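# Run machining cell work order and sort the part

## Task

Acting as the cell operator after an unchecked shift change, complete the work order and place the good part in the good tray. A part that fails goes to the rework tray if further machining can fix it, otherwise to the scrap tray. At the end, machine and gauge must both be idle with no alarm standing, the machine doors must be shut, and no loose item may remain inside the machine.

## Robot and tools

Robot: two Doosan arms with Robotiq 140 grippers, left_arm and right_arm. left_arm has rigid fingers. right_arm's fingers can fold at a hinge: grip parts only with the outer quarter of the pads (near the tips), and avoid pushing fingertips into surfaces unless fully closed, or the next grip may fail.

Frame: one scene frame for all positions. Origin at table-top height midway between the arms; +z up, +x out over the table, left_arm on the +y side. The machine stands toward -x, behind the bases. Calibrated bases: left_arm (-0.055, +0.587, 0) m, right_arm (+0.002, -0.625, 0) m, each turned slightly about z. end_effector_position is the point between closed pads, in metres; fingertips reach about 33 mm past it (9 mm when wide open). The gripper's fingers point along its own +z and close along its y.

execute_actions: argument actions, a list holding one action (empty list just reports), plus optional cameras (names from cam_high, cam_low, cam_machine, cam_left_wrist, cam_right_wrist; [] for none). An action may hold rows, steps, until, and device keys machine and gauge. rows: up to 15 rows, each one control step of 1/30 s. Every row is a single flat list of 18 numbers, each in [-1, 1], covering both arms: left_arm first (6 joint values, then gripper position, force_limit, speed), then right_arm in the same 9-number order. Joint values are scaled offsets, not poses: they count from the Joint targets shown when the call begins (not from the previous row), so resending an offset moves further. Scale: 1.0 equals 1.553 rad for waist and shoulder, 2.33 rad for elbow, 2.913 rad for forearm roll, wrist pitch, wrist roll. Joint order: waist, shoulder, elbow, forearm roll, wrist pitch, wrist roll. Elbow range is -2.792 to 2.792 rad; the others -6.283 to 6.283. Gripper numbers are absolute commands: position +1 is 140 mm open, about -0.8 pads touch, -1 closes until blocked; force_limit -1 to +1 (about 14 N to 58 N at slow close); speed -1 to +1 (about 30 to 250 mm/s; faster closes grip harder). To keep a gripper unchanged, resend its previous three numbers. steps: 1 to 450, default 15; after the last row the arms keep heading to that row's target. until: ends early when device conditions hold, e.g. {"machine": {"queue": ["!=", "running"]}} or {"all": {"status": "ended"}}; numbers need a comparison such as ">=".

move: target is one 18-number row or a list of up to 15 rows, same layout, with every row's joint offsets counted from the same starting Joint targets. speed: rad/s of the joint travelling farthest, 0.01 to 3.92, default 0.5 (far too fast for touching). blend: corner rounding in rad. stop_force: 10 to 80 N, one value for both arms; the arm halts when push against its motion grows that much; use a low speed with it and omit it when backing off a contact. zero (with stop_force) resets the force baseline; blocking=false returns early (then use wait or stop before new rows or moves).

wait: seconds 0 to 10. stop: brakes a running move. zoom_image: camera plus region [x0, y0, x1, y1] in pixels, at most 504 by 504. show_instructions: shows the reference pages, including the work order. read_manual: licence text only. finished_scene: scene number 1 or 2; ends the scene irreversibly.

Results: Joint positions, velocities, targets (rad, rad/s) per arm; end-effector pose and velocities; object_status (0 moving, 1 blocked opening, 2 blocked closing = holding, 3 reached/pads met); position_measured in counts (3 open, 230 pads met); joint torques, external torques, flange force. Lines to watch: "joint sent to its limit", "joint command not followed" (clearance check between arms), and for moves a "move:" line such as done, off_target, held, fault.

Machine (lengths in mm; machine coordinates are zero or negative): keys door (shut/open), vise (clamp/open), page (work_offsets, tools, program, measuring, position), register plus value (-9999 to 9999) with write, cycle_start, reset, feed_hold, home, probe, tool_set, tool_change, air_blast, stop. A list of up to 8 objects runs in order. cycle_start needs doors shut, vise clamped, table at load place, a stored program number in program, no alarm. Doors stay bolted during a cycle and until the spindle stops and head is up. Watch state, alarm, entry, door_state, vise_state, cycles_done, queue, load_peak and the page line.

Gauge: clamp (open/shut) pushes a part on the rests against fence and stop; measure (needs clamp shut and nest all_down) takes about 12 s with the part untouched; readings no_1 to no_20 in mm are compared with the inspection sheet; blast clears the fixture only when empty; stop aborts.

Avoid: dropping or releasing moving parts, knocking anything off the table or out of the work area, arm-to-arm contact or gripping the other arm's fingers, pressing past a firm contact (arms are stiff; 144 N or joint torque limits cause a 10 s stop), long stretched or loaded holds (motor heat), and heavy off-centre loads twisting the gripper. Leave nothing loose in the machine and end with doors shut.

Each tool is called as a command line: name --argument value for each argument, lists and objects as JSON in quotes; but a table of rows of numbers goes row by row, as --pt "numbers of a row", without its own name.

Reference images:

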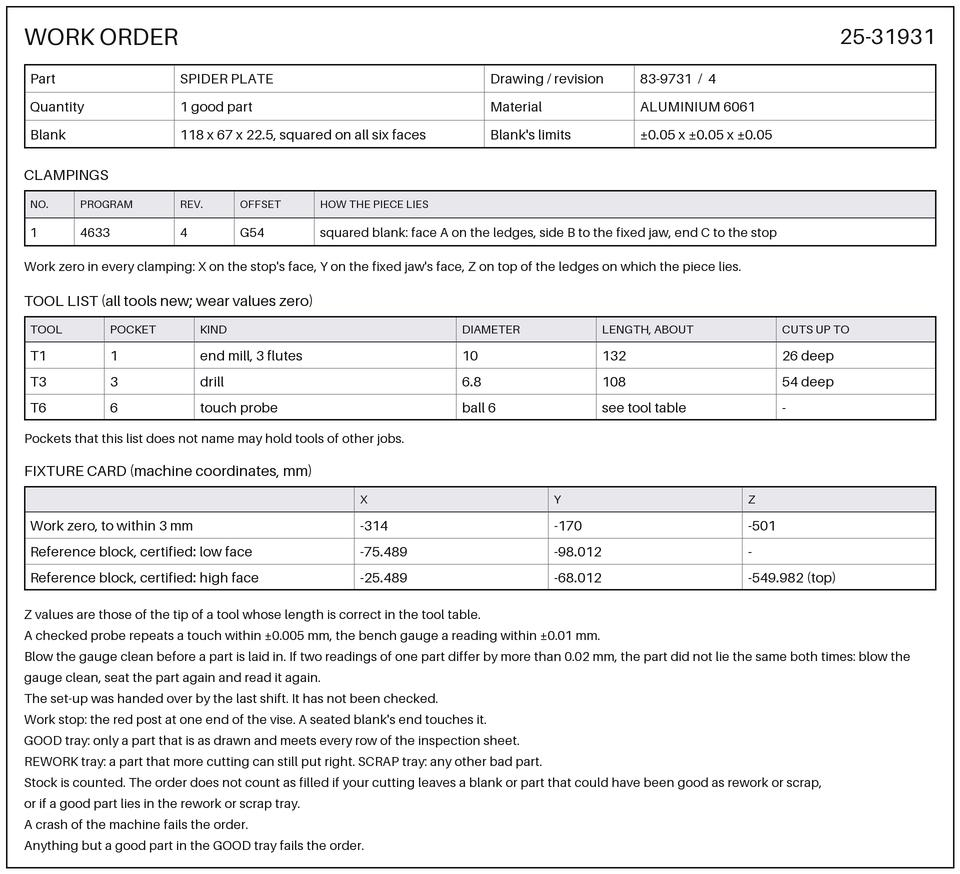

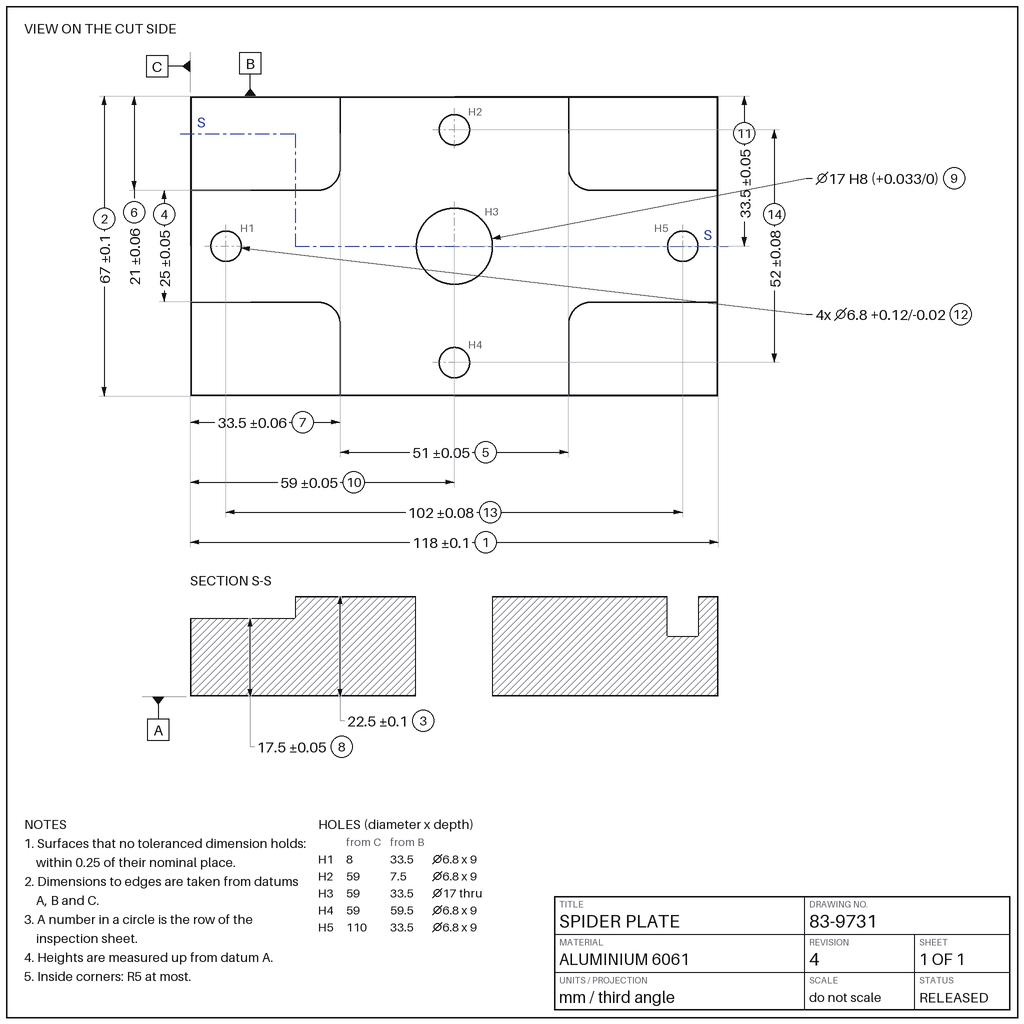

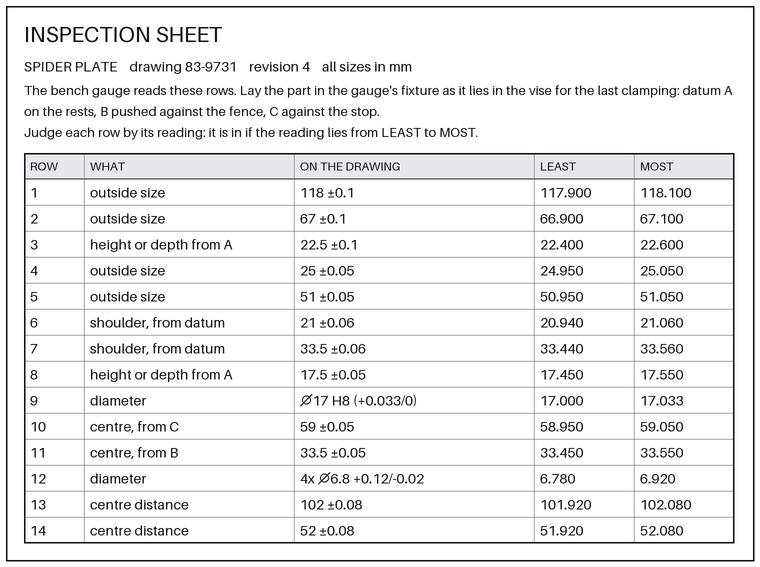

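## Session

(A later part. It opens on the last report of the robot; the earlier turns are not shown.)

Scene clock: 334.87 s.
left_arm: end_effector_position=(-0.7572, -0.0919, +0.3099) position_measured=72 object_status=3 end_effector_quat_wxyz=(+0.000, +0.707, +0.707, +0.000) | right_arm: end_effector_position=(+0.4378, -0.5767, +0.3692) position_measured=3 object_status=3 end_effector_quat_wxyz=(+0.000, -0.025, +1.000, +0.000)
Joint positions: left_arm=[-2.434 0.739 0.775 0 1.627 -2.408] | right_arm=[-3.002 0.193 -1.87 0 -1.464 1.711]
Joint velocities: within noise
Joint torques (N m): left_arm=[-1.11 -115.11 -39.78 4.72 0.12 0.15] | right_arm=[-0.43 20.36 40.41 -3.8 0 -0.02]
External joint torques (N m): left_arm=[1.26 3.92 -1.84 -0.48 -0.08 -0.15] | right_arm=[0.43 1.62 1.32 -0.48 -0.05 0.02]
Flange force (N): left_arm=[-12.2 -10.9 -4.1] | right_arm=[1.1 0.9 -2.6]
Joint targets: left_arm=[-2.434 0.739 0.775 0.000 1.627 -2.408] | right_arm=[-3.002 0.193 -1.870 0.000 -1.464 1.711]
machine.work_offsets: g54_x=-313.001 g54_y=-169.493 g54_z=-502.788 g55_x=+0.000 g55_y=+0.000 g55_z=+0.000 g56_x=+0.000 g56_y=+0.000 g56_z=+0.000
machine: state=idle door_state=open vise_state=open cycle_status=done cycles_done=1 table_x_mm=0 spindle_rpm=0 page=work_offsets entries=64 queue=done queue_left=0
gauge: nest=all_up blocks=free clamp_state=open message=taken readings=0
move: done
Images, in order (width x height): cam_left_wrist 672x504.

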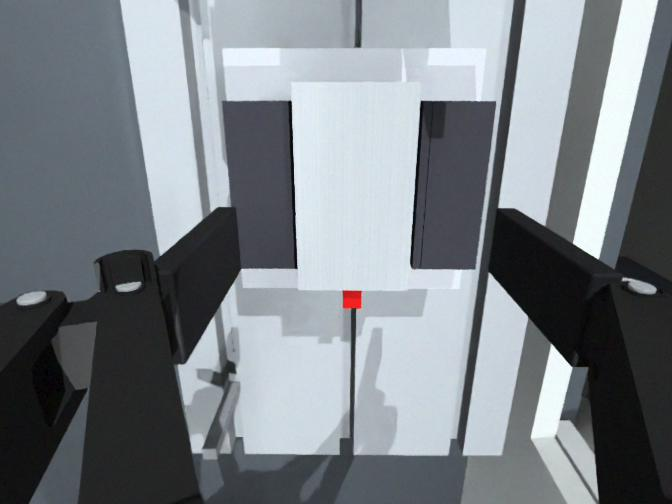

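move --target '[-0.00097, 0.0025, 0.04988, 0, -0.04123, -0.00052, 0.45, 0.3, -1, 0, 0, 0, 0, 0, 0, 1, 1, 1]' --speed 0.07 --stop_force 20 --cameras '["cam_left_wrist", "cam_machine"]'

zoom_image --camera "cam_machine" --region '[220, 190, 480, 430]'

Scene clock: 337.70 s.
left_arm: end_effector_position=(-0.7595, -0.0918, +0.2411) position_measured=72 object_status=3 end_effector_quat_wxyz=(+0.000, +0.707, +0.707, +0.000) | right_arm: end_effector_position=(+0.4378, -0.5767, +0.3692) position_measured=3 object_status=3 end_effector_quat_wxyz=(+0.000, -0.025, +1.000, +0.000)
Joint positions: left_arm=[-2.436 0.743 0.891 0 1.507 -2.409] | right_arm=[-3.002 0.193 -1.87 0 -1.464 1.711]
Joint velocities: within noise
Joint torques (N m): left_arm=[-2.31 -116.11 -39.9 4.74 -0.02 0.05] | right_arm=[-0.49 20.87 40.56 -3.88 0.04 0]
External joint torques (N m): left_arm=[2.2 5.04 -1.58 -0.52 0.05 -0.05] | right_arm=[0.52 1.04 1.11 -0.4 -0.1 0]
Flange force (N): left_arm=[-12.9 -10.2 -1.9] | right_arm=[0.5 1.2 -2.2]
Joint targets: left_arm=[-2.436 0.743 0.891 0.000 1.507 -2.409] | right_arm=[-3.002 0.193 -1.870 0.000 -1.464 1.711]
machine.work_offsets: g54_x=-313.001 g54_y=-169.493 g54_z=-502.788 g55_x=+0.000 g55_y=+0.000 g55_z=+0.000 g56_x=+0.000 g56_y=+0.000 g56_z=+0.000
machine: state=idle door_state=open vise_state=open cycle_status=done cycles_done=1 table_x_mm=0 spindle_rpm=0 page=work_offsets entries=64 queue=done queue_left=0
gauge: nest=all_up blocks=free clamp_state=open message=taken readings=0
move: done
Images, in order (width x height): cam_machine 672x504, cam_left_wrist 672x504.

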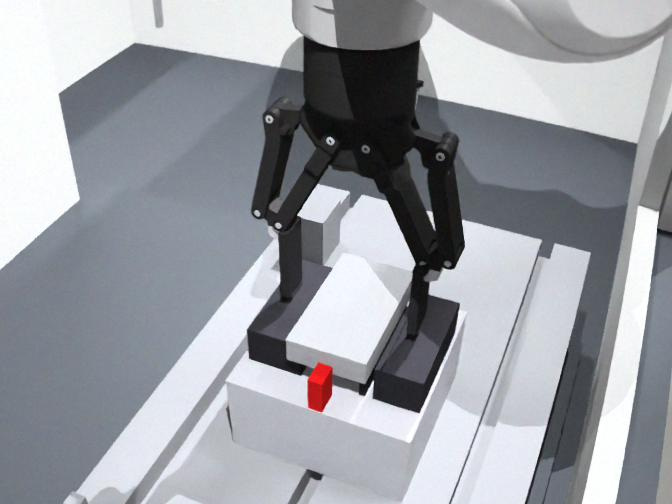

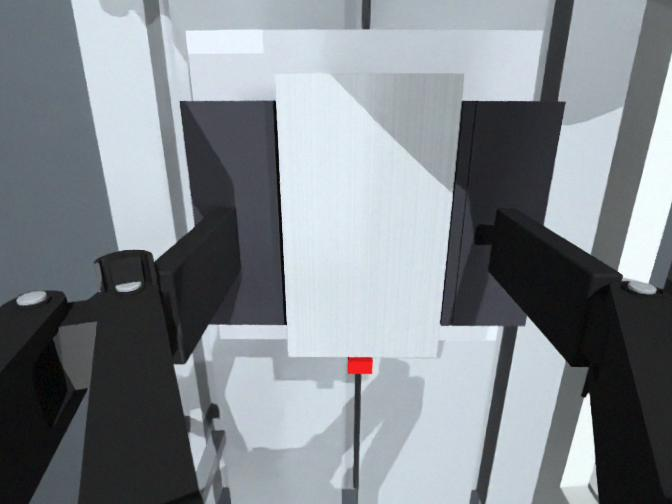

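Scaled by 1.938 from the camera's 672x504 image, which has a finer 960x720 frame.

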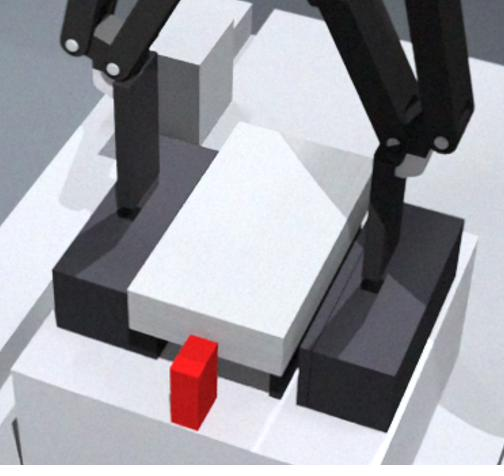

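execute_actions --actions '[{"rows": [[0,0,0,0,0,0,-1,0.2,-1,0,0,0,0,0,0,1,1,1]], "steps": 80}]' --cameras '["cam_left_wrist"]'

move --pt "0.00066 -0.00156 0.00054 0 0.00041 0.00035 -1 0.2 -1 0 0 0 0 0 0 1 1 1" --pt "0.00097 -0.0025 -0.04988 0 0.04123 0.00052 -1 0.2 -1 0 0 0 0 0 0 1 1 1" --pt "0.15163 -0.18876 0.13278 0 -0.00556 0.08084 -1 0.2 -1 0 0 0 0 0 0 1 1 1" --pt "0.60237 -0.18876 0.13278 0 -0.00556 0.32115 -1 0.2 -1 0 0 0 0 0 0 1 1 1" --speed '[0.02, 0.12, 0.4, 0.5]' --blend '[0, 0.03, 0.1, 0]' --cameras '["cam_left_wrist", "cam_machine"]'

Scene clock: 341.57 s.
left_arm: end_effector_position=(-0.7595, -0.0918, +0.2411) position_measured=131 object_status=2 end_effector_quat_wxyz=(+0.000, +0.707, +0.707, +0.000) | right_arm: end_effector_position=(+0.4378, -0.5767, +0.3692) position_measured=3 object_status=3 end_effector_quat_wxyz=(+0.000, -0.025, +1.000, +0.000)
Joint positions: left_arm=[-2.436 0.743 0.891 0 1.507 -2.409] | right_arm=[-3.002 0.193 -1.87 0 -1.464 1.711]
Joint velocities: within noise
Joint torques (N m): left_arm=[-7.59 -103 -35.96 2.98 -3.06 0.34] | right_arm=[-0.92 20.85 40.39 -3.81 0.03 0.06]
External joint torques (N m): left_arm=[7.69 -8.21 -5.6 1.27 3.09 -0.34] | right_arm=[0.93 1.02 1.3 -0.46 -0.08 -0.06]
Flange force (N): left_arm=[-11.2 -0.8 -15.1] | right_arm=[0.3 2.0 -2.5]
Joint targets: left_arm=[-2.436 0.743 0.891 0.000 1.507 -2.409] | right_arm=[-3.002 0.193 -1.870 0.000 -1.464 1.711]
machine.work_offsets: g54_x=-313.001 g54_y=-169.493 g54_z=-502.788 g55_x=+0.000 g55_y=+0.000 g55_z=+0.000 g56_x=+0.000 g56_y=+0.000 g56_z=+0.000
machine: state=idle door_state=open vise_state=open cycle_status=done cycles_done=1 table_x_mm=0 spindle_rpm=0 page=work_offsets entries=64 queue=done queue_left=0
gauge: nest=all_up blocks=free clamp_state=open message=taken readings=0
Images, in order (width x height): cam_left_wrist 672x504.

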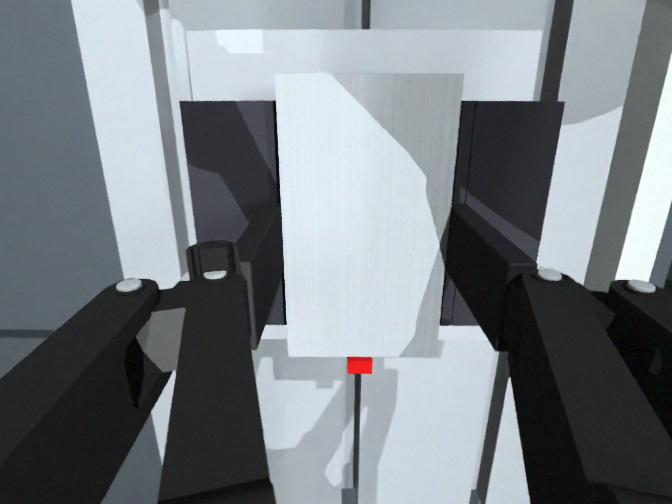

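Scene clock: 345.57 s.
left_arm: end_effector_position=(+0.0587, -0.2327, +0.3339) position_measured=131 object_status=2 end_effector_quat_wxyz=(+0.000, +0.707, +0.707, +0.000) | right_arm: end_effector_position=(+0.4378, -0.5767, +0.3692) position_measured=3 object_status=3 end_effector_quat_wxyz=(+0.000, -0.025, +1.000, +0.000)
Joint positions: left_arm=[-1.5 0.45 1.201 0 1.491 -1.474] | right_arm=[-3.002 0.193 -1.87 0 -1.464 1.711]
Joint velocities: within noise
Joint torques (N m): left_arm=[-2.6 -94.1 -42.02 4.76 0.01 0.15] | right_arm=[-0.54 20.19 40.36 -3.81 0.06 -0.05]
External joint torques (N m): left_arm=[2.49 7.66 0.44 -0.49 0.03 -0.15] | right_arm=[0.64 1.12 1.2 -0.45 -0.11 0.05]
Flange force (N): left_arm=[-11.7 4.5 1.7] | right_arm=[0.6 1.5 -2.4]
Joint targets: left_arm=[-1.500 0.450 1.201 0.000 1.491 -1.474] | right_arm=[-3.002 0.193 -1.870 0.000 -1.464 1.711]
machine.work_offsets: g54_x=-313.001 g54_y=-169.493 g54_z=-502.788 g55_x=+0.000 g55_y=+0.000 g55_z=+0.000 g56_x=+0.000 g56_y=+0.000 g56_z=+0.000
machine: state=idle door_state=open vise_state=open cycle_status=done cycles_done=1 table_x_mm=0 spindle_rpm=0 page=work_offsets entries=64 queue=done queue_left=0
gauge: nest=all_up blocks=free clamp_state=open message=taken readings=0
move: done
Images, in order (width x height): cam_machine 672x504, cam_left_wrist 672x504.

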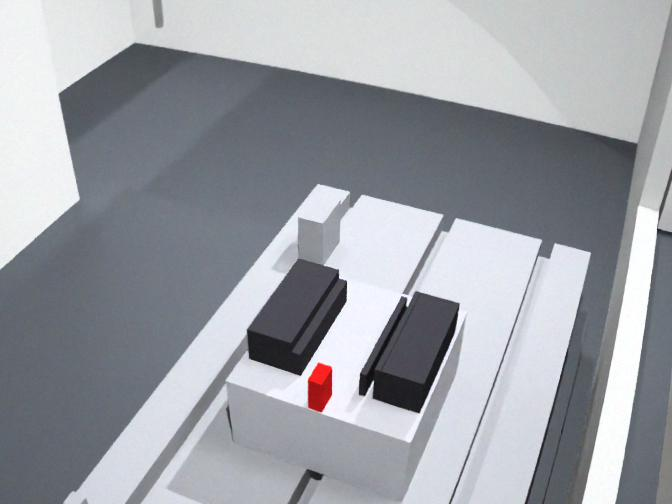

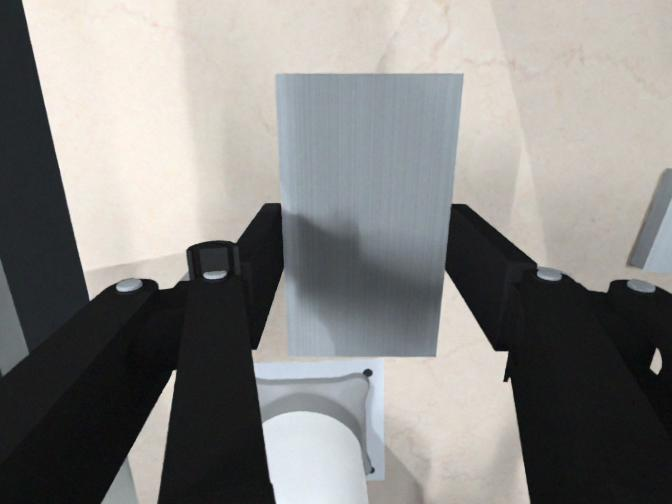

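execute_actions --actions '[{"machine": {"door": "shut"}, "steps": 2}]' --cameras '[]'

move --pt "0.45548 0.10907 -0.02581 0 -0.03751 0.24283 -1 0.2 -1 0 0 0 0 0 0 1 1 1" --pt "0.45548 0.1331 0.01478 0 -0.08278 0.24283 -1 0.2 -1 0 0 0 0 0 0 1 1 1" --speed '[0.5, 0.15]' --blend '[0.03, 0]' --cameras '["cam_left_wrist", "cam_low"]'

zoom_image --camera "cam_left_wrist" --region '[230, 60, 490, 400]'

Scene clock: 346.40 s.
left_arm: end_effector_position=(+0.0589, -0.2327, +0.3339) position_measured=131 object_status=2 end_effector_quat_wxyz=(+0.000, +0.707, +0.707, +0.000) | right_arm: end_effector_position=(+0.4378, -0.5767, +0.3692) position_measured=3 object_status=3 end_effector_quat_wxyz=(+0.000, -0.025, +1.000, +0.000)
Joint positions: left_arm=[-1.5 0.45 1.201 0 1.491 -1.474] | right_arm=[-3.002 0.193 -1.87 0 -1.464 1.711]
Joint velocities: within noise
Joint torques (N m): left_arm=[-2.14 -94.07 -42.17 4.74 0.01 0.06] | right_arm=[-0.47 20.35 40.49 -3.78 0.01 0.05]
External joint torques (N m): left_arm=[2.25 7.82 0.66 -0.46 0.03 -0.06] | right_arm=[0.51 1.36 1.19 -0.5 -0.06 -0.05]
Flange force (N): left_arm=[-11.5 4.3 2.1] | right_arm=[0.9 1.0 -2.3]
Joint targets: left_arm=[-1.500 0.450 1.201 0.000 1.491 -1.474] | right_arm=[-3.002 0.193 -1.870 0.000 -1.464 1.711]
Tool commands: left_gripper/position=-1.0 left_gripper/force_limit=+0.2 left_gripper/speed=-1.0 right_gripper/position=+1.0 right_gripper/force_limit=+1.0 right_gripper/speed=+1.0
machine.work_offsets: g54_x=-313.001 g54_y=-169.493 g54_z=-502.788 g55_x=+0.000 g55_y=+0.000 g55_z=+0.000 g56_x=+0.000 g56_y=+0.000 g56_z=+0.000
machine: state=idle door_state=between vise_state=open cycle_status=done cycles_done=1 table_x_mm=0 spindle_rpm=0 page=work_offsets entries=64 queue=running queue_left=0
gauge: nest=all_up blocks=free clamp_state=open message=taken readings=0
No camera images: "cameras" was empty.

Scene clock: 349.07 s.
left_arm: end_effector_position=(+0.6234, -0.0186, +0.1348) position_measured=131 object_status=2 end_effector_quat_wxyz=(+0.000, +0.707, +0.707, +0.000) | right_arm: end_effector_position=(+0.4378, -0.5767, +0.3692) position_measured=3 object_status=3 end_effector_quat_wxyz=(+0.000, -0.025, +1.000, +0.000)
Joint positions: left_arm=[-0.792 0.657 1.235 0 1.25 -0.767] | right_arm=[-3.002 0.193 -1.87 0 -1.464 1.711]
Joint velocities: within noise
Joint torques (N m): left_arm=[-2.12 -111.19 -39.72 4.6 -0.02 0.1] | right_arm=[-0.44 20.76 40.54 -3.78 -0.02 -0.03]
External joint torques (N m): left_arm=[2.28 8.8 0.18 -0.5 0.05 -0.1] | right_arm=[0.46 1.17 1.19 -0.5 -0.03 0.03]
Flange force (N): left_arm=[-7.5 12.0 4.8] | right_arm=[0.6 1.1 -2.2]
Joint targets: left_arm=[-0.792 0.657 1.235 0.000 1.250 -0.767] | right_arm=[-3.002 0.193 -1.870 0.000 -1.464 1.711]
machine.work_offsets: g54_x=-313.001 g54_y=-169.493 g54_z=-502.788 g55_x=+0.000 g55_y=+0.000 g55_z=+0.000 g56_x=+0.000 g56_y=+0.000 g56_z=+0.000
machine: state=idle door_state=shut vise_state=open cycle_status=done cycles_done=1 table_x_mm=0 spindle_rpm=0 page=work_offsets entries=64 queue=done queue_left=0
gauge: nest=all_up blocks=free clamp_state=open message=taken readings=0
move: done
Images, in order (width x height): cam_low 672x504, cam_left_wrist 672x504.

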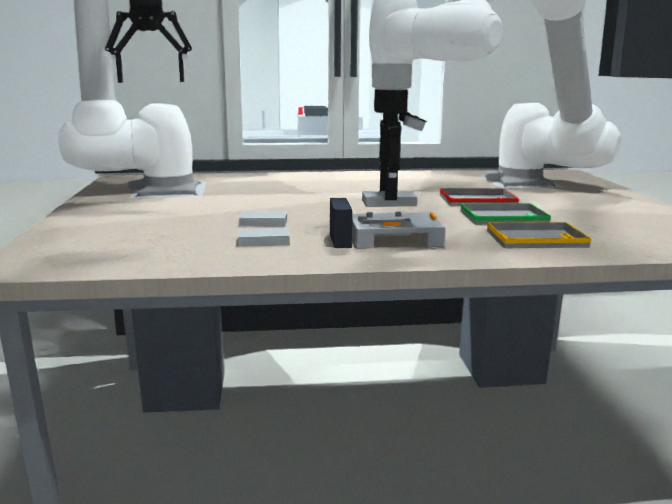

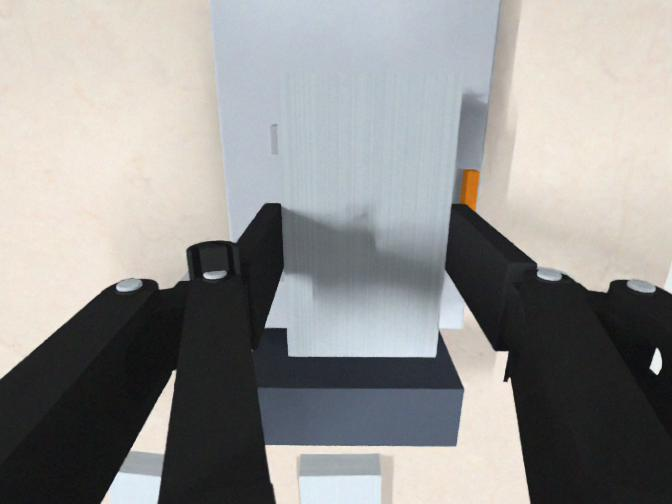

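Scaled by 1.482 from the camera's 672x504 image, which has a finer 960x720 frame.

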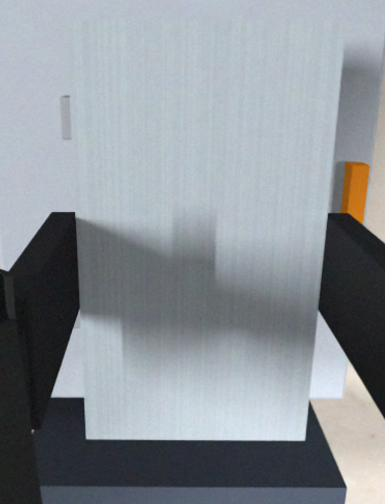

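move --target '[0, 0.02126, 0.02059, 0, -0.0278, 0, -1, 0.2, -1, 0, 0, 0, 0, 0, 0, 1, 1, 1]' --speed 0.025 --stop_force 12 --cameras '["cam_left_wrist"]'

Scene clock: 354.53 s.
left_arm: end_effector_position=(+0.6237, -0.0189, +0.0957) position_measured=131 object_status=2 end_effector_quat_wxyz=(+0.000, +0.707, +0.707, +0.000) | right_arm: end_effector_position=(+0.4378, -0.5767, +0.3692) position_measured=3 object_status=3 end_effector_quat_wxyz=(+0.000, -0.025, +1.000, +0.000)
Joint positions: left_arm=[-0.792 0.68 1.269 0 1.192 -0.767] | right_arm=[-3.002 0.193 -1.87 0 -1.464 1.711]
Joint velocities: within noise
Joint torques (N m): left_arm=[-2.31 -81.31 -27.21 5 -3.66 0.03] | right_arm=[-0.34 20.4 40.35 -3.88 -0.01 -0.01]
External joint torques (N m): left_arm=[2.44 -22.28 -11.56 -0.98 3.68 -0.03] | right_arm=[0.36 1.67 1.4 -0.4 -0.05 0.01]
Flange force (N): left_arm=[1.1 2.7 -28.9] | right_arm=[1.1 0.8 -2.7]
Joint targets: left_arm=[-0.792 0.680 1.269 0.000 1.192 -0.767] | right_arm=[-3.002 0.193 -1.870 0.000 -1.464 1.711]
machine.work_offsets: g54_x=-313.001 g54_y=-169.493 g54_z=-502.788 g55_x=+0.000 g55_y=+0.000 g55_z=+0.000 g56_x=+0.000 g56_y=+0.000 g56_z=+0.000
machine: state=idle door_state=shut vise_state=open cycle_status=done cycles_done=1 table_x_mm=0 spindle_rpm=0 page=work_offsets entries=64 queue=done queue_left=0
gauge: nest=some_down blocks=free clamp_state=open message=taken readings=0
move: contact (left_arm); left_arm: the wrist pitch is farthest, 0.023 rad from its target
Images, in order (width x height): cam_left_wrist 672x504.

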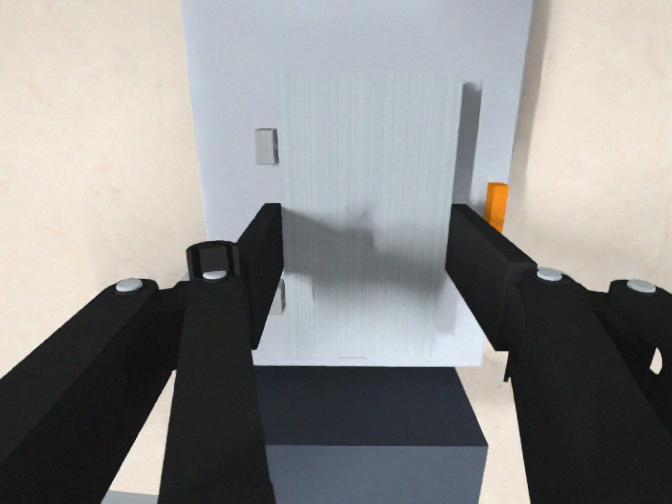

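zoom_image --camera "cam_left_wrist" --region '[180, 40, 540, 400]'

Scaled by 1.400 from the camera's 672x504 image, which has a finer 960x720 frame.

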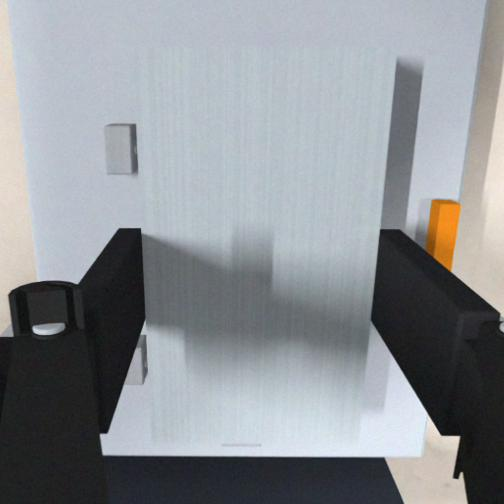

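execute_actions --actions '[{"rows":[[0,0,0,0,0,0,0.3,0.2,-1,0,0,0,0,0,0,1,1,1]],"steps":50,"machine":{"page":"program"}}]' --cameras '["cam_left_wrist", "cam_high"]'

Scene clock: 357.37 s.
left_arm: end_effector_position=(+0.6237, -0.0189, +0.0956) position_measured=91 object_status=3 end_effector_quat_wxyz=(+0.000, +0.707, +0.707, +0.000) | right_arm: end_effector_position=(+0.4378, -0.5767, +0.3692) position_measured=3 object_status=3 end_effector_quat_wxyz=(+0.000, -0.025, +1.000, +0.000)
Joint positions: left_arm=[-0.792 0.68 1.269 0 1.192 -0.767] | right_arm=[-3.002 0.193 -1.87 0 -1.464 1.711]
Joint velocities: within noise
Joint torques (N m): left_arm=[-2.04 -108.36 -37.08 4.47 0.03 0.08] | right_arm=[0.01 20.34 40.62 -3.79 -0.04 0.06]
External joint torques (N m): left_arm=[2.06 4.99 -1.61 -0.46 0 -0.08] | right_arm=[0.02 1.41 1.05 -0.49 -0.01 -0.06]
Flange force (N): left_arm=[-6.6 10.7 1.8] | right_arm=[1.0 -0.2 -2.0]
Joint targets: left_arm=[-0.792 0.680 1.269 0.000 1.192 -0.767] | right_arm=[-3.002 0.193 -1.870 0.000 -1.464 1.711]
machine.program: program=+4633 tool_call=+3 tool_in_spindle=+3 program_revision=+4 program_offset=+54 load_peak=+10 stored1_number=+4633 stored1_revision=+4 stored2_number=+6168 stored2_revision=+5 stored3_number=+7310 stored3_revision=+3 stored4_number=+0 stored4_revision=+0 cycles=+1
machine: state=idle door_state=shut vise_state=open cycle_status=done cycles_done=1 table_x_mm=0 spindle_rpm=0 page=program entries=64 queue=done queue_left=0
gauge: nest=some_down blocks=free clamp_state=open message=taken readings=0
Images, in order (width x height): cam_high 672x504, cam_left_wrist 672x504.

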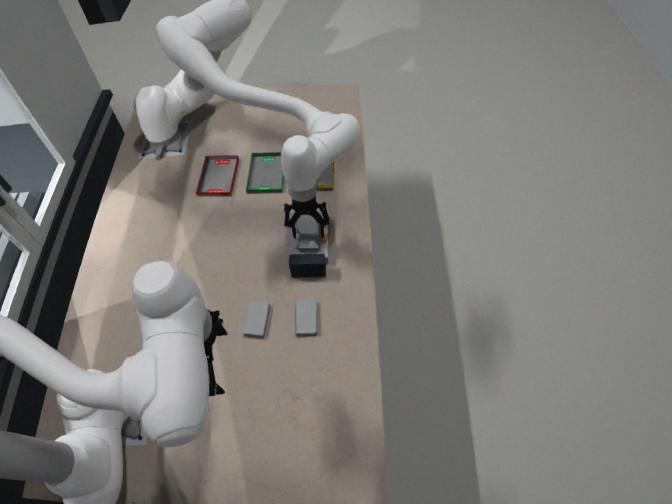

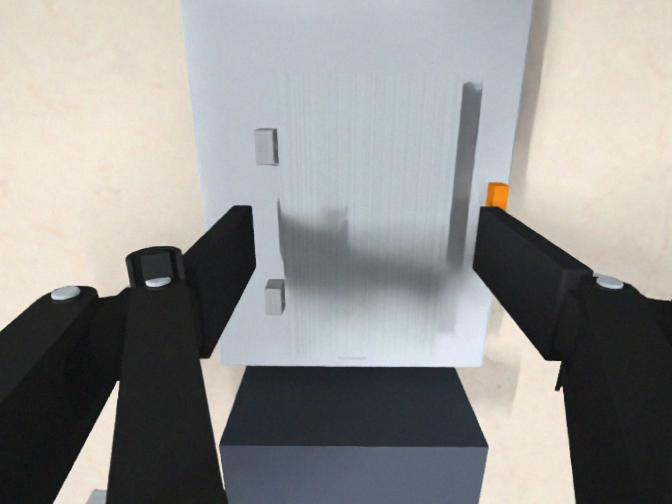

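move --target '[-0.0004,-0.039,-0.0554,0,0.0654,0.0001,0.3,0.2,-1,0,0,0,0,0,0,1,1,1]' --speed 0.2 --cameras '["cam_left_wrist"]'

zoom_image --camera "cam_left_wrist" --region '[180, 60, 540, 420]'

Scene clock: 358.97 s.
left_arm: end_effector_position=(+0.6229, -0.0189, +0.2200) position_measured=91 object_status=3 end_effector_quat_wxyz=(+0.000, +0.707, +0.707, +0.000) | right_arm: end_effector_position=(+0.4378, -0.5767, +0.3692) position_measured=3 object_status=3 end_effector_quat_wxyz=(+0.000, -0.025, +1.000, +0.000)
Joint positions: left_arm=[-0.793 0.619 1.14 0 1.383 -0.766] | right_arm=[-3.002 0.193 -1.87 0 -1.464 1.711]
Joint velocities: within noise
Joint torques (N m): left_arm=[-2.39 -105.02 -39.45 4.76 -0.02 0.11] | right_arm=[-0.85 20.6 40.37 -3.82 0 0.05]
External joint torques (N m): left_arm=[2.42 4.3 -1.49 -0.51 0.04 -0.11] | right_arm=[0.85 1.42 1.41 -0.46 -0.05 -0.05]
Flange force (N): left_arm=[-6.1 10.6 -0.5] | right_arm=[0.8 1.8 -2.7]
Joint targets: left_arm=[-0.793 0.619 1.140 0.000 1.383 -0.766] | right_arm=[-3.002 0.193 -1.870 0.000 -1.464 1.711]
machine.program: program=+4633 tool_call=+3 tool_in_spindle=+3 program_revision=+4 program_offset=+54 load_peak=+10 stored1_number=+4633 stored1_revision=+4 stored2_number=+6168 stored2_revision=+5 stored3_number=+7310 stored3_revision=+3 stored4_number=+0 stored4_revision=+0 cycles=+1
machine: state=idle door_state=shut vise_state=open cycle_status=done cycles_done=1 table_x_mm=0 spindle_rpm=0 page=program entries=64 queue=done queue_left=0
gauge: nest=some_down blocks=free clamp_state=open message=taken readings=0
move: done
Images, in order (width x height): cam_left_wrist 672x504.

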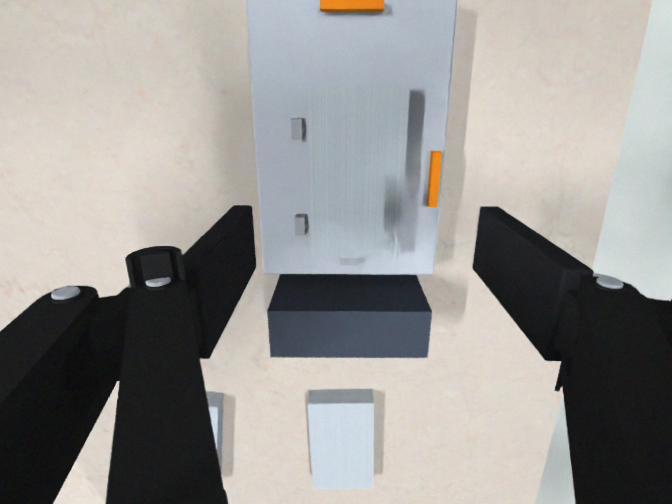

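Scaled by 1.400 from the camera's 672x504 image, which has a finer 960x720 frame.

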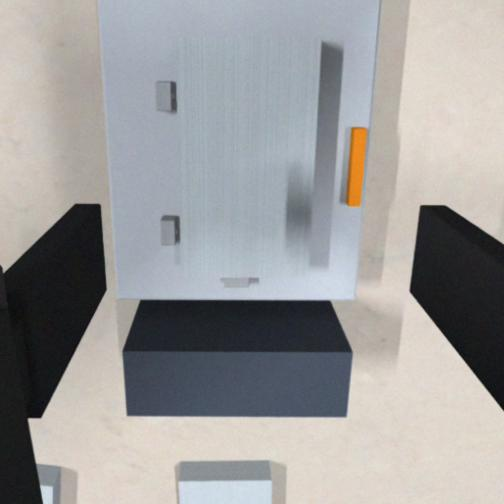

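execute_actions --actions '[{"gauge":{"clamp":"shut"},"steps":150,"until":{"gauge":{"clamp_state":"shut"}}}]' --cameras '["cam_left_wrist"]'

execute_actions --actions '[{"gauge":{"measure":true},"steps":440,"until":{"gauge":{"readings":[">",0]}}}]' --cameras '["cam_low"]'

Scene clock: 362.80 s.
left_arm: end_effector_position=(+0.6229, -0.0189, +0.2200) position_measured=91 object_status=3 end_effector_quat_wxyz=(+0.000, +0.707, +0.707, +0.000) | right_arm: end_effector_position=(+0.4378, -0.5767, +0.3692) position_measured=3 object_status=3 end_effector_quat_wxyz=(+0.000, -0.025, +1.000, +0.000)
Joint positions: left_arm=[-0.793 0.619 1.14 0 1.383 -0.766] | right_arm=[-3.002 0.193 -1.87 0 -1.464 1.711]
Joint velocities: within noise
Joint torques (N m): left_arm=[-2.45 -105.24 -39.14 4.69 0.05 0.05] | right_arm=[-0.42 19.97 40.57 -3.91 0.01 0.02]
External joint torques (N m): left_arm=[2.77 4.41 -1.84 -0.44 -0.02 -0.05] | right_arm=[0.5 1.57 1.04 -0.36 -0.06 -0.02]
Flange force (N): left_arm=[-6.5 11.8 -0.8] | right_arm=[1.4 1.0 -2.1]
Joint targets: left_arm=[-0.793 0.619 1.140 0.000 1.383 -0.766] | right_arm=[-3.002 0.193 -1.870 0.000 -1.464 1.711]
Tool commands: left_gripper/position=+0.3 left_gripper/force_limit=+0.2 left_gripper/speed=-1.0 right_gripper/position=+1.0 right_gripper/force_limit=+1.0 right_gripper/speed=+1.0
machine.program: program=+4633 tool_call=+3 tool_in_spindle=+3 program_revision=+4 program_offset=+54 load_peak=+10 stored1_number=+4633 stored1_revision=+4 stored2_number=+6168 stored2_revision=+5 stored3_number=+7310 stored3_revision=+3 stored4_number=+0 stored4_revision=+0 cycles=+1
machine: state=idle door_state=shut vise_state=open cycle_status=done cycles_done=1 table_x_mm=0 spindle_rpm=0 page=program entries=64 queue=done queue_left=0
gauge: nest=all_down blocks=all clamp_state=shut message=taken readings=0
Images, in order (width x height): cam_left_wrist 672x504.

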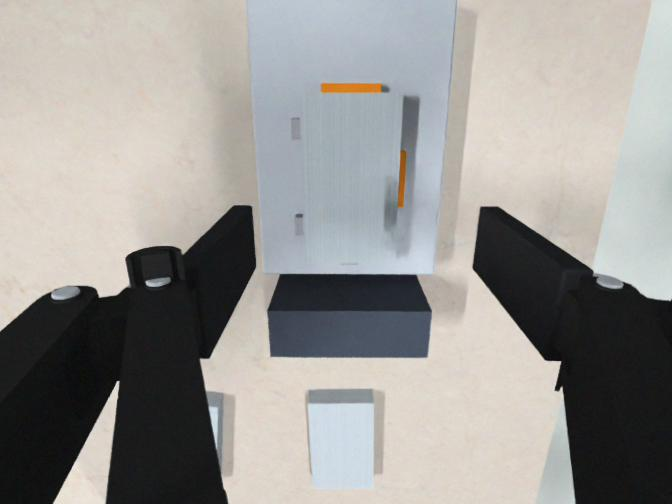

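Scene clock: 375.00 s.
left_arm: end_effector_position=(+0.6229, -0.0189, +0.2200) position_measured=91 object_status=3 end_effector_quat_wxyz=(+0.000, +0.707, +0.707, +0.000) | right_arm: end_effector_position=(+0.4378, -0.5767, +0.3692) position_measured=3 object_status=3 end_effector_quat_wxyz=(+0.000, -0.025, +1.000, +0.000)
Joint positions: left_arm=[-0.793 0.619 1.14 0 1.383 -0.766] | right_arm=[-3.002 0.193 -1.87 0 -1.464 1.711]
Joint velocities: within noise
Joint torques (N m): left_arm=[-2.3 -105.16 -39.35 4.75 0 0.08] | right_arm=[-0.36 20.49 40.31 -3.81 -0.03 -0.02]
External joint torques (N m): left_arm=[2.59 4.31 -1.64 -0.49 0.02 -0.08] | right_arm=[0.35 1.6 1.46 -0.47 -0.02 0.02]
Flange force (N): left_arm=[-6.2 11.1 -0.7] | right_arm=[0.9 0.8 -2.7]
Joint targets: left_arm=[-0.793 0.619 1.140 0.000 1.383 -0.766] | right_arm=[-3.002 0.193 -1.870 0.000 -1.464 1.711]
Tool commands: left_gripper/position=+0.3 left_gripper/force_limit=+0.2 left_gripper/speed=-1.0 right_gripper/position=+1.0 right_gripper/force_limit=+1.0 right_gripper/speed=+1.0
machine.program: program=+4633 tool_call=+3 tool_in_spindle=+3 program_revision=+4 program_offset=+54 load_peak=+10 stored1_number=+4633 stored1_revision=+4 stored2_number=+6168 stored2_revision=+5 stored3_number=+7310 stored3_revision=+3 stored4_number=+0 stored4_revision=+0 cycles=+1
machine: state=idle door_state=shut vise_state=open cycle_status=done cycles_done=1 table_x_mm=0 spindle_rpm=0 page=program entries=64 queue=done queue_left=0
gauge: nest=all_down blocks=all clamp_state=shut message=taken readings=1 no_1=118.036 no_2=66.971 no_3=22.469 no_4=24.998 no_5=51.002 no_6=21.005 no_7=33.498 no_8=17.497 no_9=17.017 no_10=58.998 no_11=33.507 no_12=6.800 no_13=102.001 no_14=52.000
Images, in order (width x height): cam_low 672x504.

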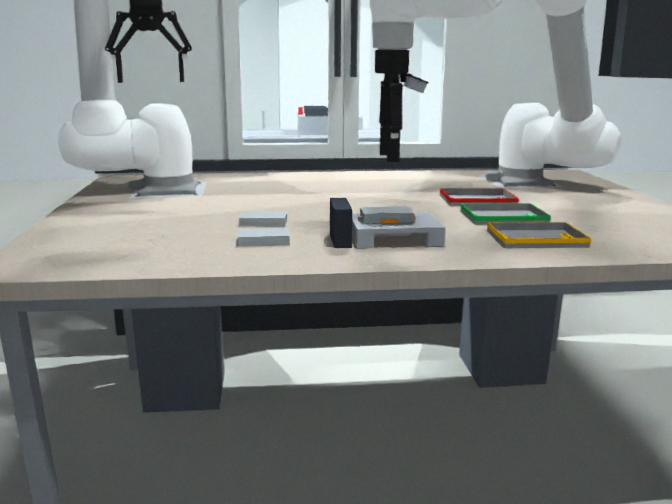

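execute_actions --actions '[{"gauge":{"clamp":"open"},"steps":150,"until":{"gauge":{"clamp_state":"open"}}}]' --cameras '["cam_left_wrist"]'

Scene clock: 381.03 s.
left_arm: end_effector_position=(+0.6229, -0.0189, +0.2200) position_measured=91 object_status=3 end_effector_quat_wxyz=(+0.000, +0.707, +0.707, +0.000) | right_arm: end_effector_position=(+0.4378, -0.5767, +0.3692) position_measured=3 object_status=3 end_effector_quat_wxyz=(+0.000, -0.025, +1.000, +0.000)
Joint positions: left_arm=[-0.793 0.619 1.14 0 1.383 -0.766] | right_arm=[-3.002 0.193 -1.87 0 -1.464 1.711]
Joint velocities: within noise
Joint torques (N m): left_arm=[-2.13 -104.85 -39.06 4.74 0.01 0.08] | right_arm=[-1.02 20.59 40.61 -3.89 0.02 0]
External joint torques (N m): left_arm=[2.24 4.26 -1.84 -0.51 0.02 -0.08] | right_arm=[1.04 1.27 1.09 -0.39 -0.07 0]
Flange force (N): left_arm=[-6.8 11.2 -1.0] | right_arm=[1.1 2.3 -2.2]
Joint targets: left_arm=[-0.793 0.619 1.140 0.000 1.383 -0.766] | right_arm=[-3.002 0.193 -1.870 0.000 -1.464 1.711]
Tool commands: left_gripper/position=+0.3 left_gripper/force_limit=+0.2 left_gripper/speed=-1.0 right_gripper/position=+1.0 right_gripper/force_limit=+1.0 right_gripper/speed=+1.0
machine.program: program=+4633 tool_call=+3 tool_in_spindle=+3 program_revision=+4 program_offset=+54 load_peak=+10 stored1_number=+4633 stored1_revision=+4 stored2_number=+6168 stored2_revision=+5 stored3_number=+7310 stored3_revision=+3 stored4_number=+0 stored4_revision=+0 cycles=+1
machine: state=idle door_state=shut vise_state=open cycle_status=done cycles_done=1 table_x_mm=0 spindle_rpm=0 page=program entries=64 queue=done queue_left=0
gauge: nest=all_down blocks=all clamp_state=open message=taken readings=1 no_1=118.036 no_2=66.971 no_3=22.469 no_4=24.998 no_5=51.002 no_6=21.005 no_7=33.498 no_8=17.497 no_9=17.017 no_10=58.998 no_11=33.507 no_12=6.800 no_13=102.001 no_14=52.000
Images, in order (width x height): cam_left_wrist 672x504.

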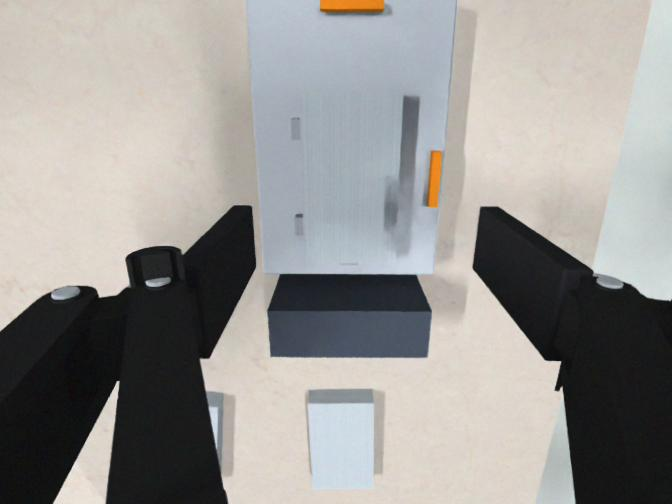

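move --target '[-0.00431,0.03829,0.05479,0,-0.06424,-0.0023,0.3,0.2,-1,0,0,0,0,0,0,1,1,1]' --speed 0.1 --cameras '["cam_left_wrist"]'

execute_actions --actions '[{"rows":[[0,0,0,0,0,0,-1,0.2,-1,0,0,0,0,0,0,1,1,1]],"steps":80}]' --cameras '["cam_left_wrist"]'

Scene clock: 384.80 s.
left_arm: end_effector_position=(+0.6190, -0.0237, +0.0974) position_measured=91 object_status=3 end_effector_quat_wxyz=(+0.000, +0.707, +0.707, +0.000) | right_arm: end_effector_position=(+0.4378, -0.5767, +0.3692) position_measured=3 object_status=3 end_effector_quat_wxyz=(+0.000, -0.025, +1.000, +0.000)
Joint positions: left_arm=[-0.8 0.679 1.268 0 1.196 -0.773] | right_arm=[-3.002 0.193 -1.87 0 -1.464 1.711]
Joint velocities: within noise
Joint torques (N m): left_arm=[-2.96 -107.92 -37.19 4.46 -0.05 0.13] | right_arm=[-0.37 20.15 40.61 -3.93 0.04 0.05]
External joint torques (N m): left_arm=[3.11 4.62 -1.54 -0.45 0.08 -0.13] | right_arm=[0.51 1.18 1.01 -0.34 -0.09 -0.05]
Flange force (N): left_arm=[-5.4 10.9 1.4] | right_arm=[0.8 1.0 -2.0]
Joint targets: left_arm=[-0.800 0.679 1.268 0.000 1.196 -0.773] | right_arm=[-3.002 0.193 -1.870 0.000 -1.464 1.711]
machine.program: program=+4633 tool_call=+3 tool_in_spindle=+3 program_revision=+4 program_offset=+54 load_peak=+10 stored1_number=+4633 stored1_revision=+4 stored2_number=+6168 stored2_revision=+5 stored3_number=+7310 stored3_revision=+3 stored4_number=+0 stored4_revision=+0 cycles=+1
machine: state=idle door_state=shut vise_state=open cycle_status=done cycles_done=1 table_x_mm=0 spindle_rpm=0 page=program entries=64 queue=done queue_left=0
gauge: nest=all_down blocks=all clamp_state=open message=taken readings=1 no_1=118.036 no_2=66.971 no_3=22.469 no_4=24.998 no_5=51.002 no_6=21.005 no_7=33.498 no_8=17.497 no_9=17.017 no_10=58.998 no_11=33.507 no_12=6.800 no_13=102.001 no_14=52.000
move: done
Images, in order (width x height): cam_left_wrist 672x504.

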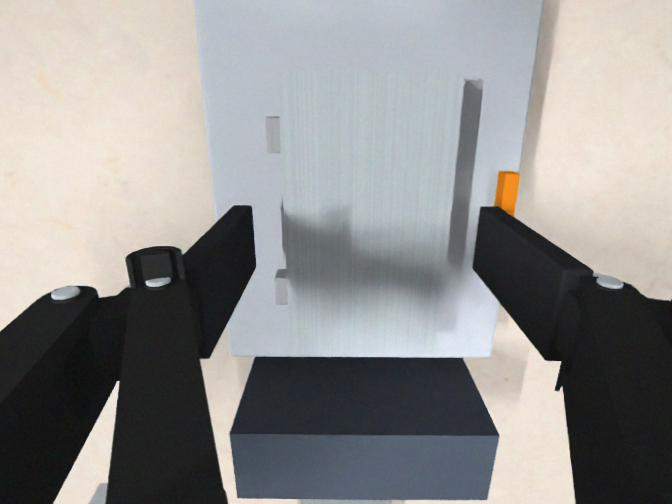

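Scene clock: 387.67 s.
left_arm: end_effector_position=(+0.6190, -0.0237, +0.0974) position_measured=131 object_status=2 end_effector_quat_wxyz=(+0.000, +0.707, +0.707, +0.000) | right_arm: end_effector_position=(+0.4378, -0.5767, +0.3692) position_measured=3 object_status=3 end_effector_quat_wxyz=(+0.000, -0.025, +1.000, +0.000)
Joint positions: left_arm=[-0.8 0.679 1.268 0 1.196 -0.773] | right_arm=[-3.002 0.193 -1.87 0 -1.464 1.711]
Joint velocities: within noise
Joint torques (N m): left_arm=[-22.33 -86.69 -15.89 -3.06 7.69 0.22] | right_arm=[-0.85 20.42 40.19 -3.84 -0.02 0.03]
External joint torques (N m): left_arm=[22.42 -16.67 -22.89 7.08 -7.67 -0.22] | right_arm=[0.97 0.85 1.38 -0.43 -0.03 -0.03]
Flange force (N): left_arm=[-1.1 37.6 -18.4] | right_arm=[-0.1 2.2 -2.5]
Joint targets: left_arm=[-0.800 0.679 1.268 0.000 1.196 -0.773] | right_arm=[-3.002 0.193 -1.870 0.000 -1.464 1.711]
machine.program: program=+4633 tool_call=+3 tool_in_spindle=+3 program_revision=+4 program_offset=+54 load_peak=+10 stored1_number=+4633 stored1_revision=+4 stored2_number=+6168 stored2_revision=+5 stored3_number=+7310 stored3_revision=+3 stored4_number=+0 stored4_revision=+0 cycles=+1
machine: state=idle door_state=shut vise_state=open cycle_status=done cycles_done=1 table_x_mm=0 spindle_rpm=0 page=program entries=64 queue=done queue_left=0
gauge: nest=all_down blocks=all clamp_state=open message=taken readings=1 no_1=118.036 no_2=66.971 no_3=22.469 no_4=24.998 no_5=51.002 no_6=21.005 no_7=33.498 no_8=17.497 no_9=17.017 no_10=58.998 no_11=33.507 no_12=6.800 no_13=102.001 no_14=52.000
Images, in order (width x height): cam_left_wrist 672x504.

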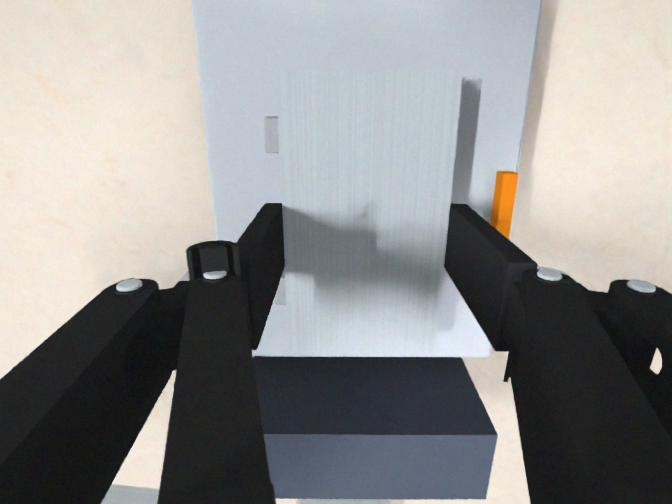

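move --target '[0.00431,-0.03829,-0.05479,0,0.06424,0.0023,-1,0.2,-1,0,0,0,0,0,0,1,1,1]' --speed 0.12 --cameras '["cam_left_wrist"]'

Scene clock: 390.53 s.
left_arm: end_effector_position=(+0.6229, -0.0189, +0.2200) position_measured=131 object_status=2 end_effector_quat_wxyz=(+0.000, +0.707, +0.707, +0.000) | right_arm: end_effector_position=(+0.4378, -0.5767, +0.3692) position_measured=3 object_status=3 end_effector_quat_wxyz=(+0.000, -0.025, +1.000, +0.000)
Joint positions: left_arm=[-0.793 0.619 1.14 0 1.383 -0.766] | right_arm=[-3.002 0.193 -1.87 0 -1.464 1.711]
Joint velocities: within noise
Joint torques (N m): left_arm=[-2.03 -109.42 -41.65 4.72 0.02 0.14] | right_arm=[-0.84 20.15 40.79 -3.9 0.01 0.01]
External joint torques (N m): left_arm=[2.06 8.63 0.67 -0.48 0.01 -0.14] | right_arm=[0.92 1.3 0.82 -0.37 -0.06 -0.01]
Flange force (N): left_arm=[-7.2 11.3 3.7] | right_arm=[1.4 2.0 -1.7]
Joint targets: left_arm=[-0.793 0.619 1.140 0.000 1.383 -0.766] | right_arm=[-3.002 0.193 -1.870 0.000 -1.464 1.711]
machine.program: program=+4633 tool_call=+3 tool_in_spindle=+3 program_revision=+4 program_offset=+54 load_peak=+10 stored1_number=+4633 stored1_revision=+4 stored2_number=+6168 stored2_revision=+5 stored3_number=+7310 stored3_revision=+3 stored4_number=+0 stored4_revision=+0 cycles=+1
machine: state=idle door_state=shut vise_state=open cycle_status=done cycles_done=1 table_x_mm=0 spindle_rpm=0 page=program entries=64 queue=done queue_left=0
gauge: nest=all_up blocks=free clamp_state=open message=taken readings=1 no_1=118.036 no_2=66.971 no_3=22.469 no_4=24.998 no_5=51.002 no_6=21.005 no_7=33.498 no_8=17.497 no_9=17.017 no_10=58.998 no_11=33.507 no_12=6.800 no_13=102.001 no_14=52.000
move: done
Images, in order (width x height): cam_left_wrist 672x504.

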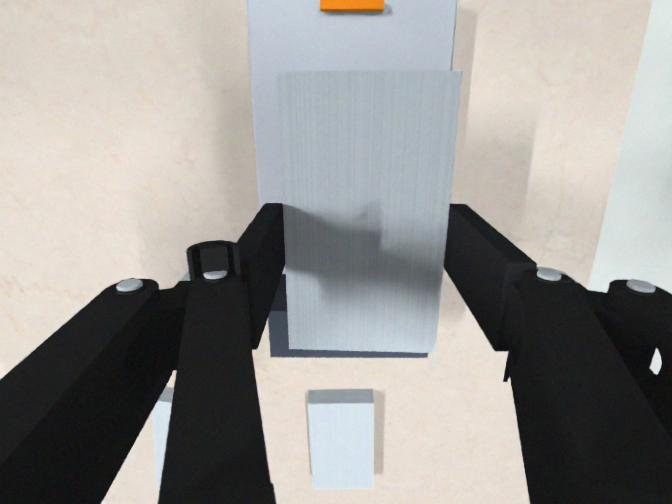

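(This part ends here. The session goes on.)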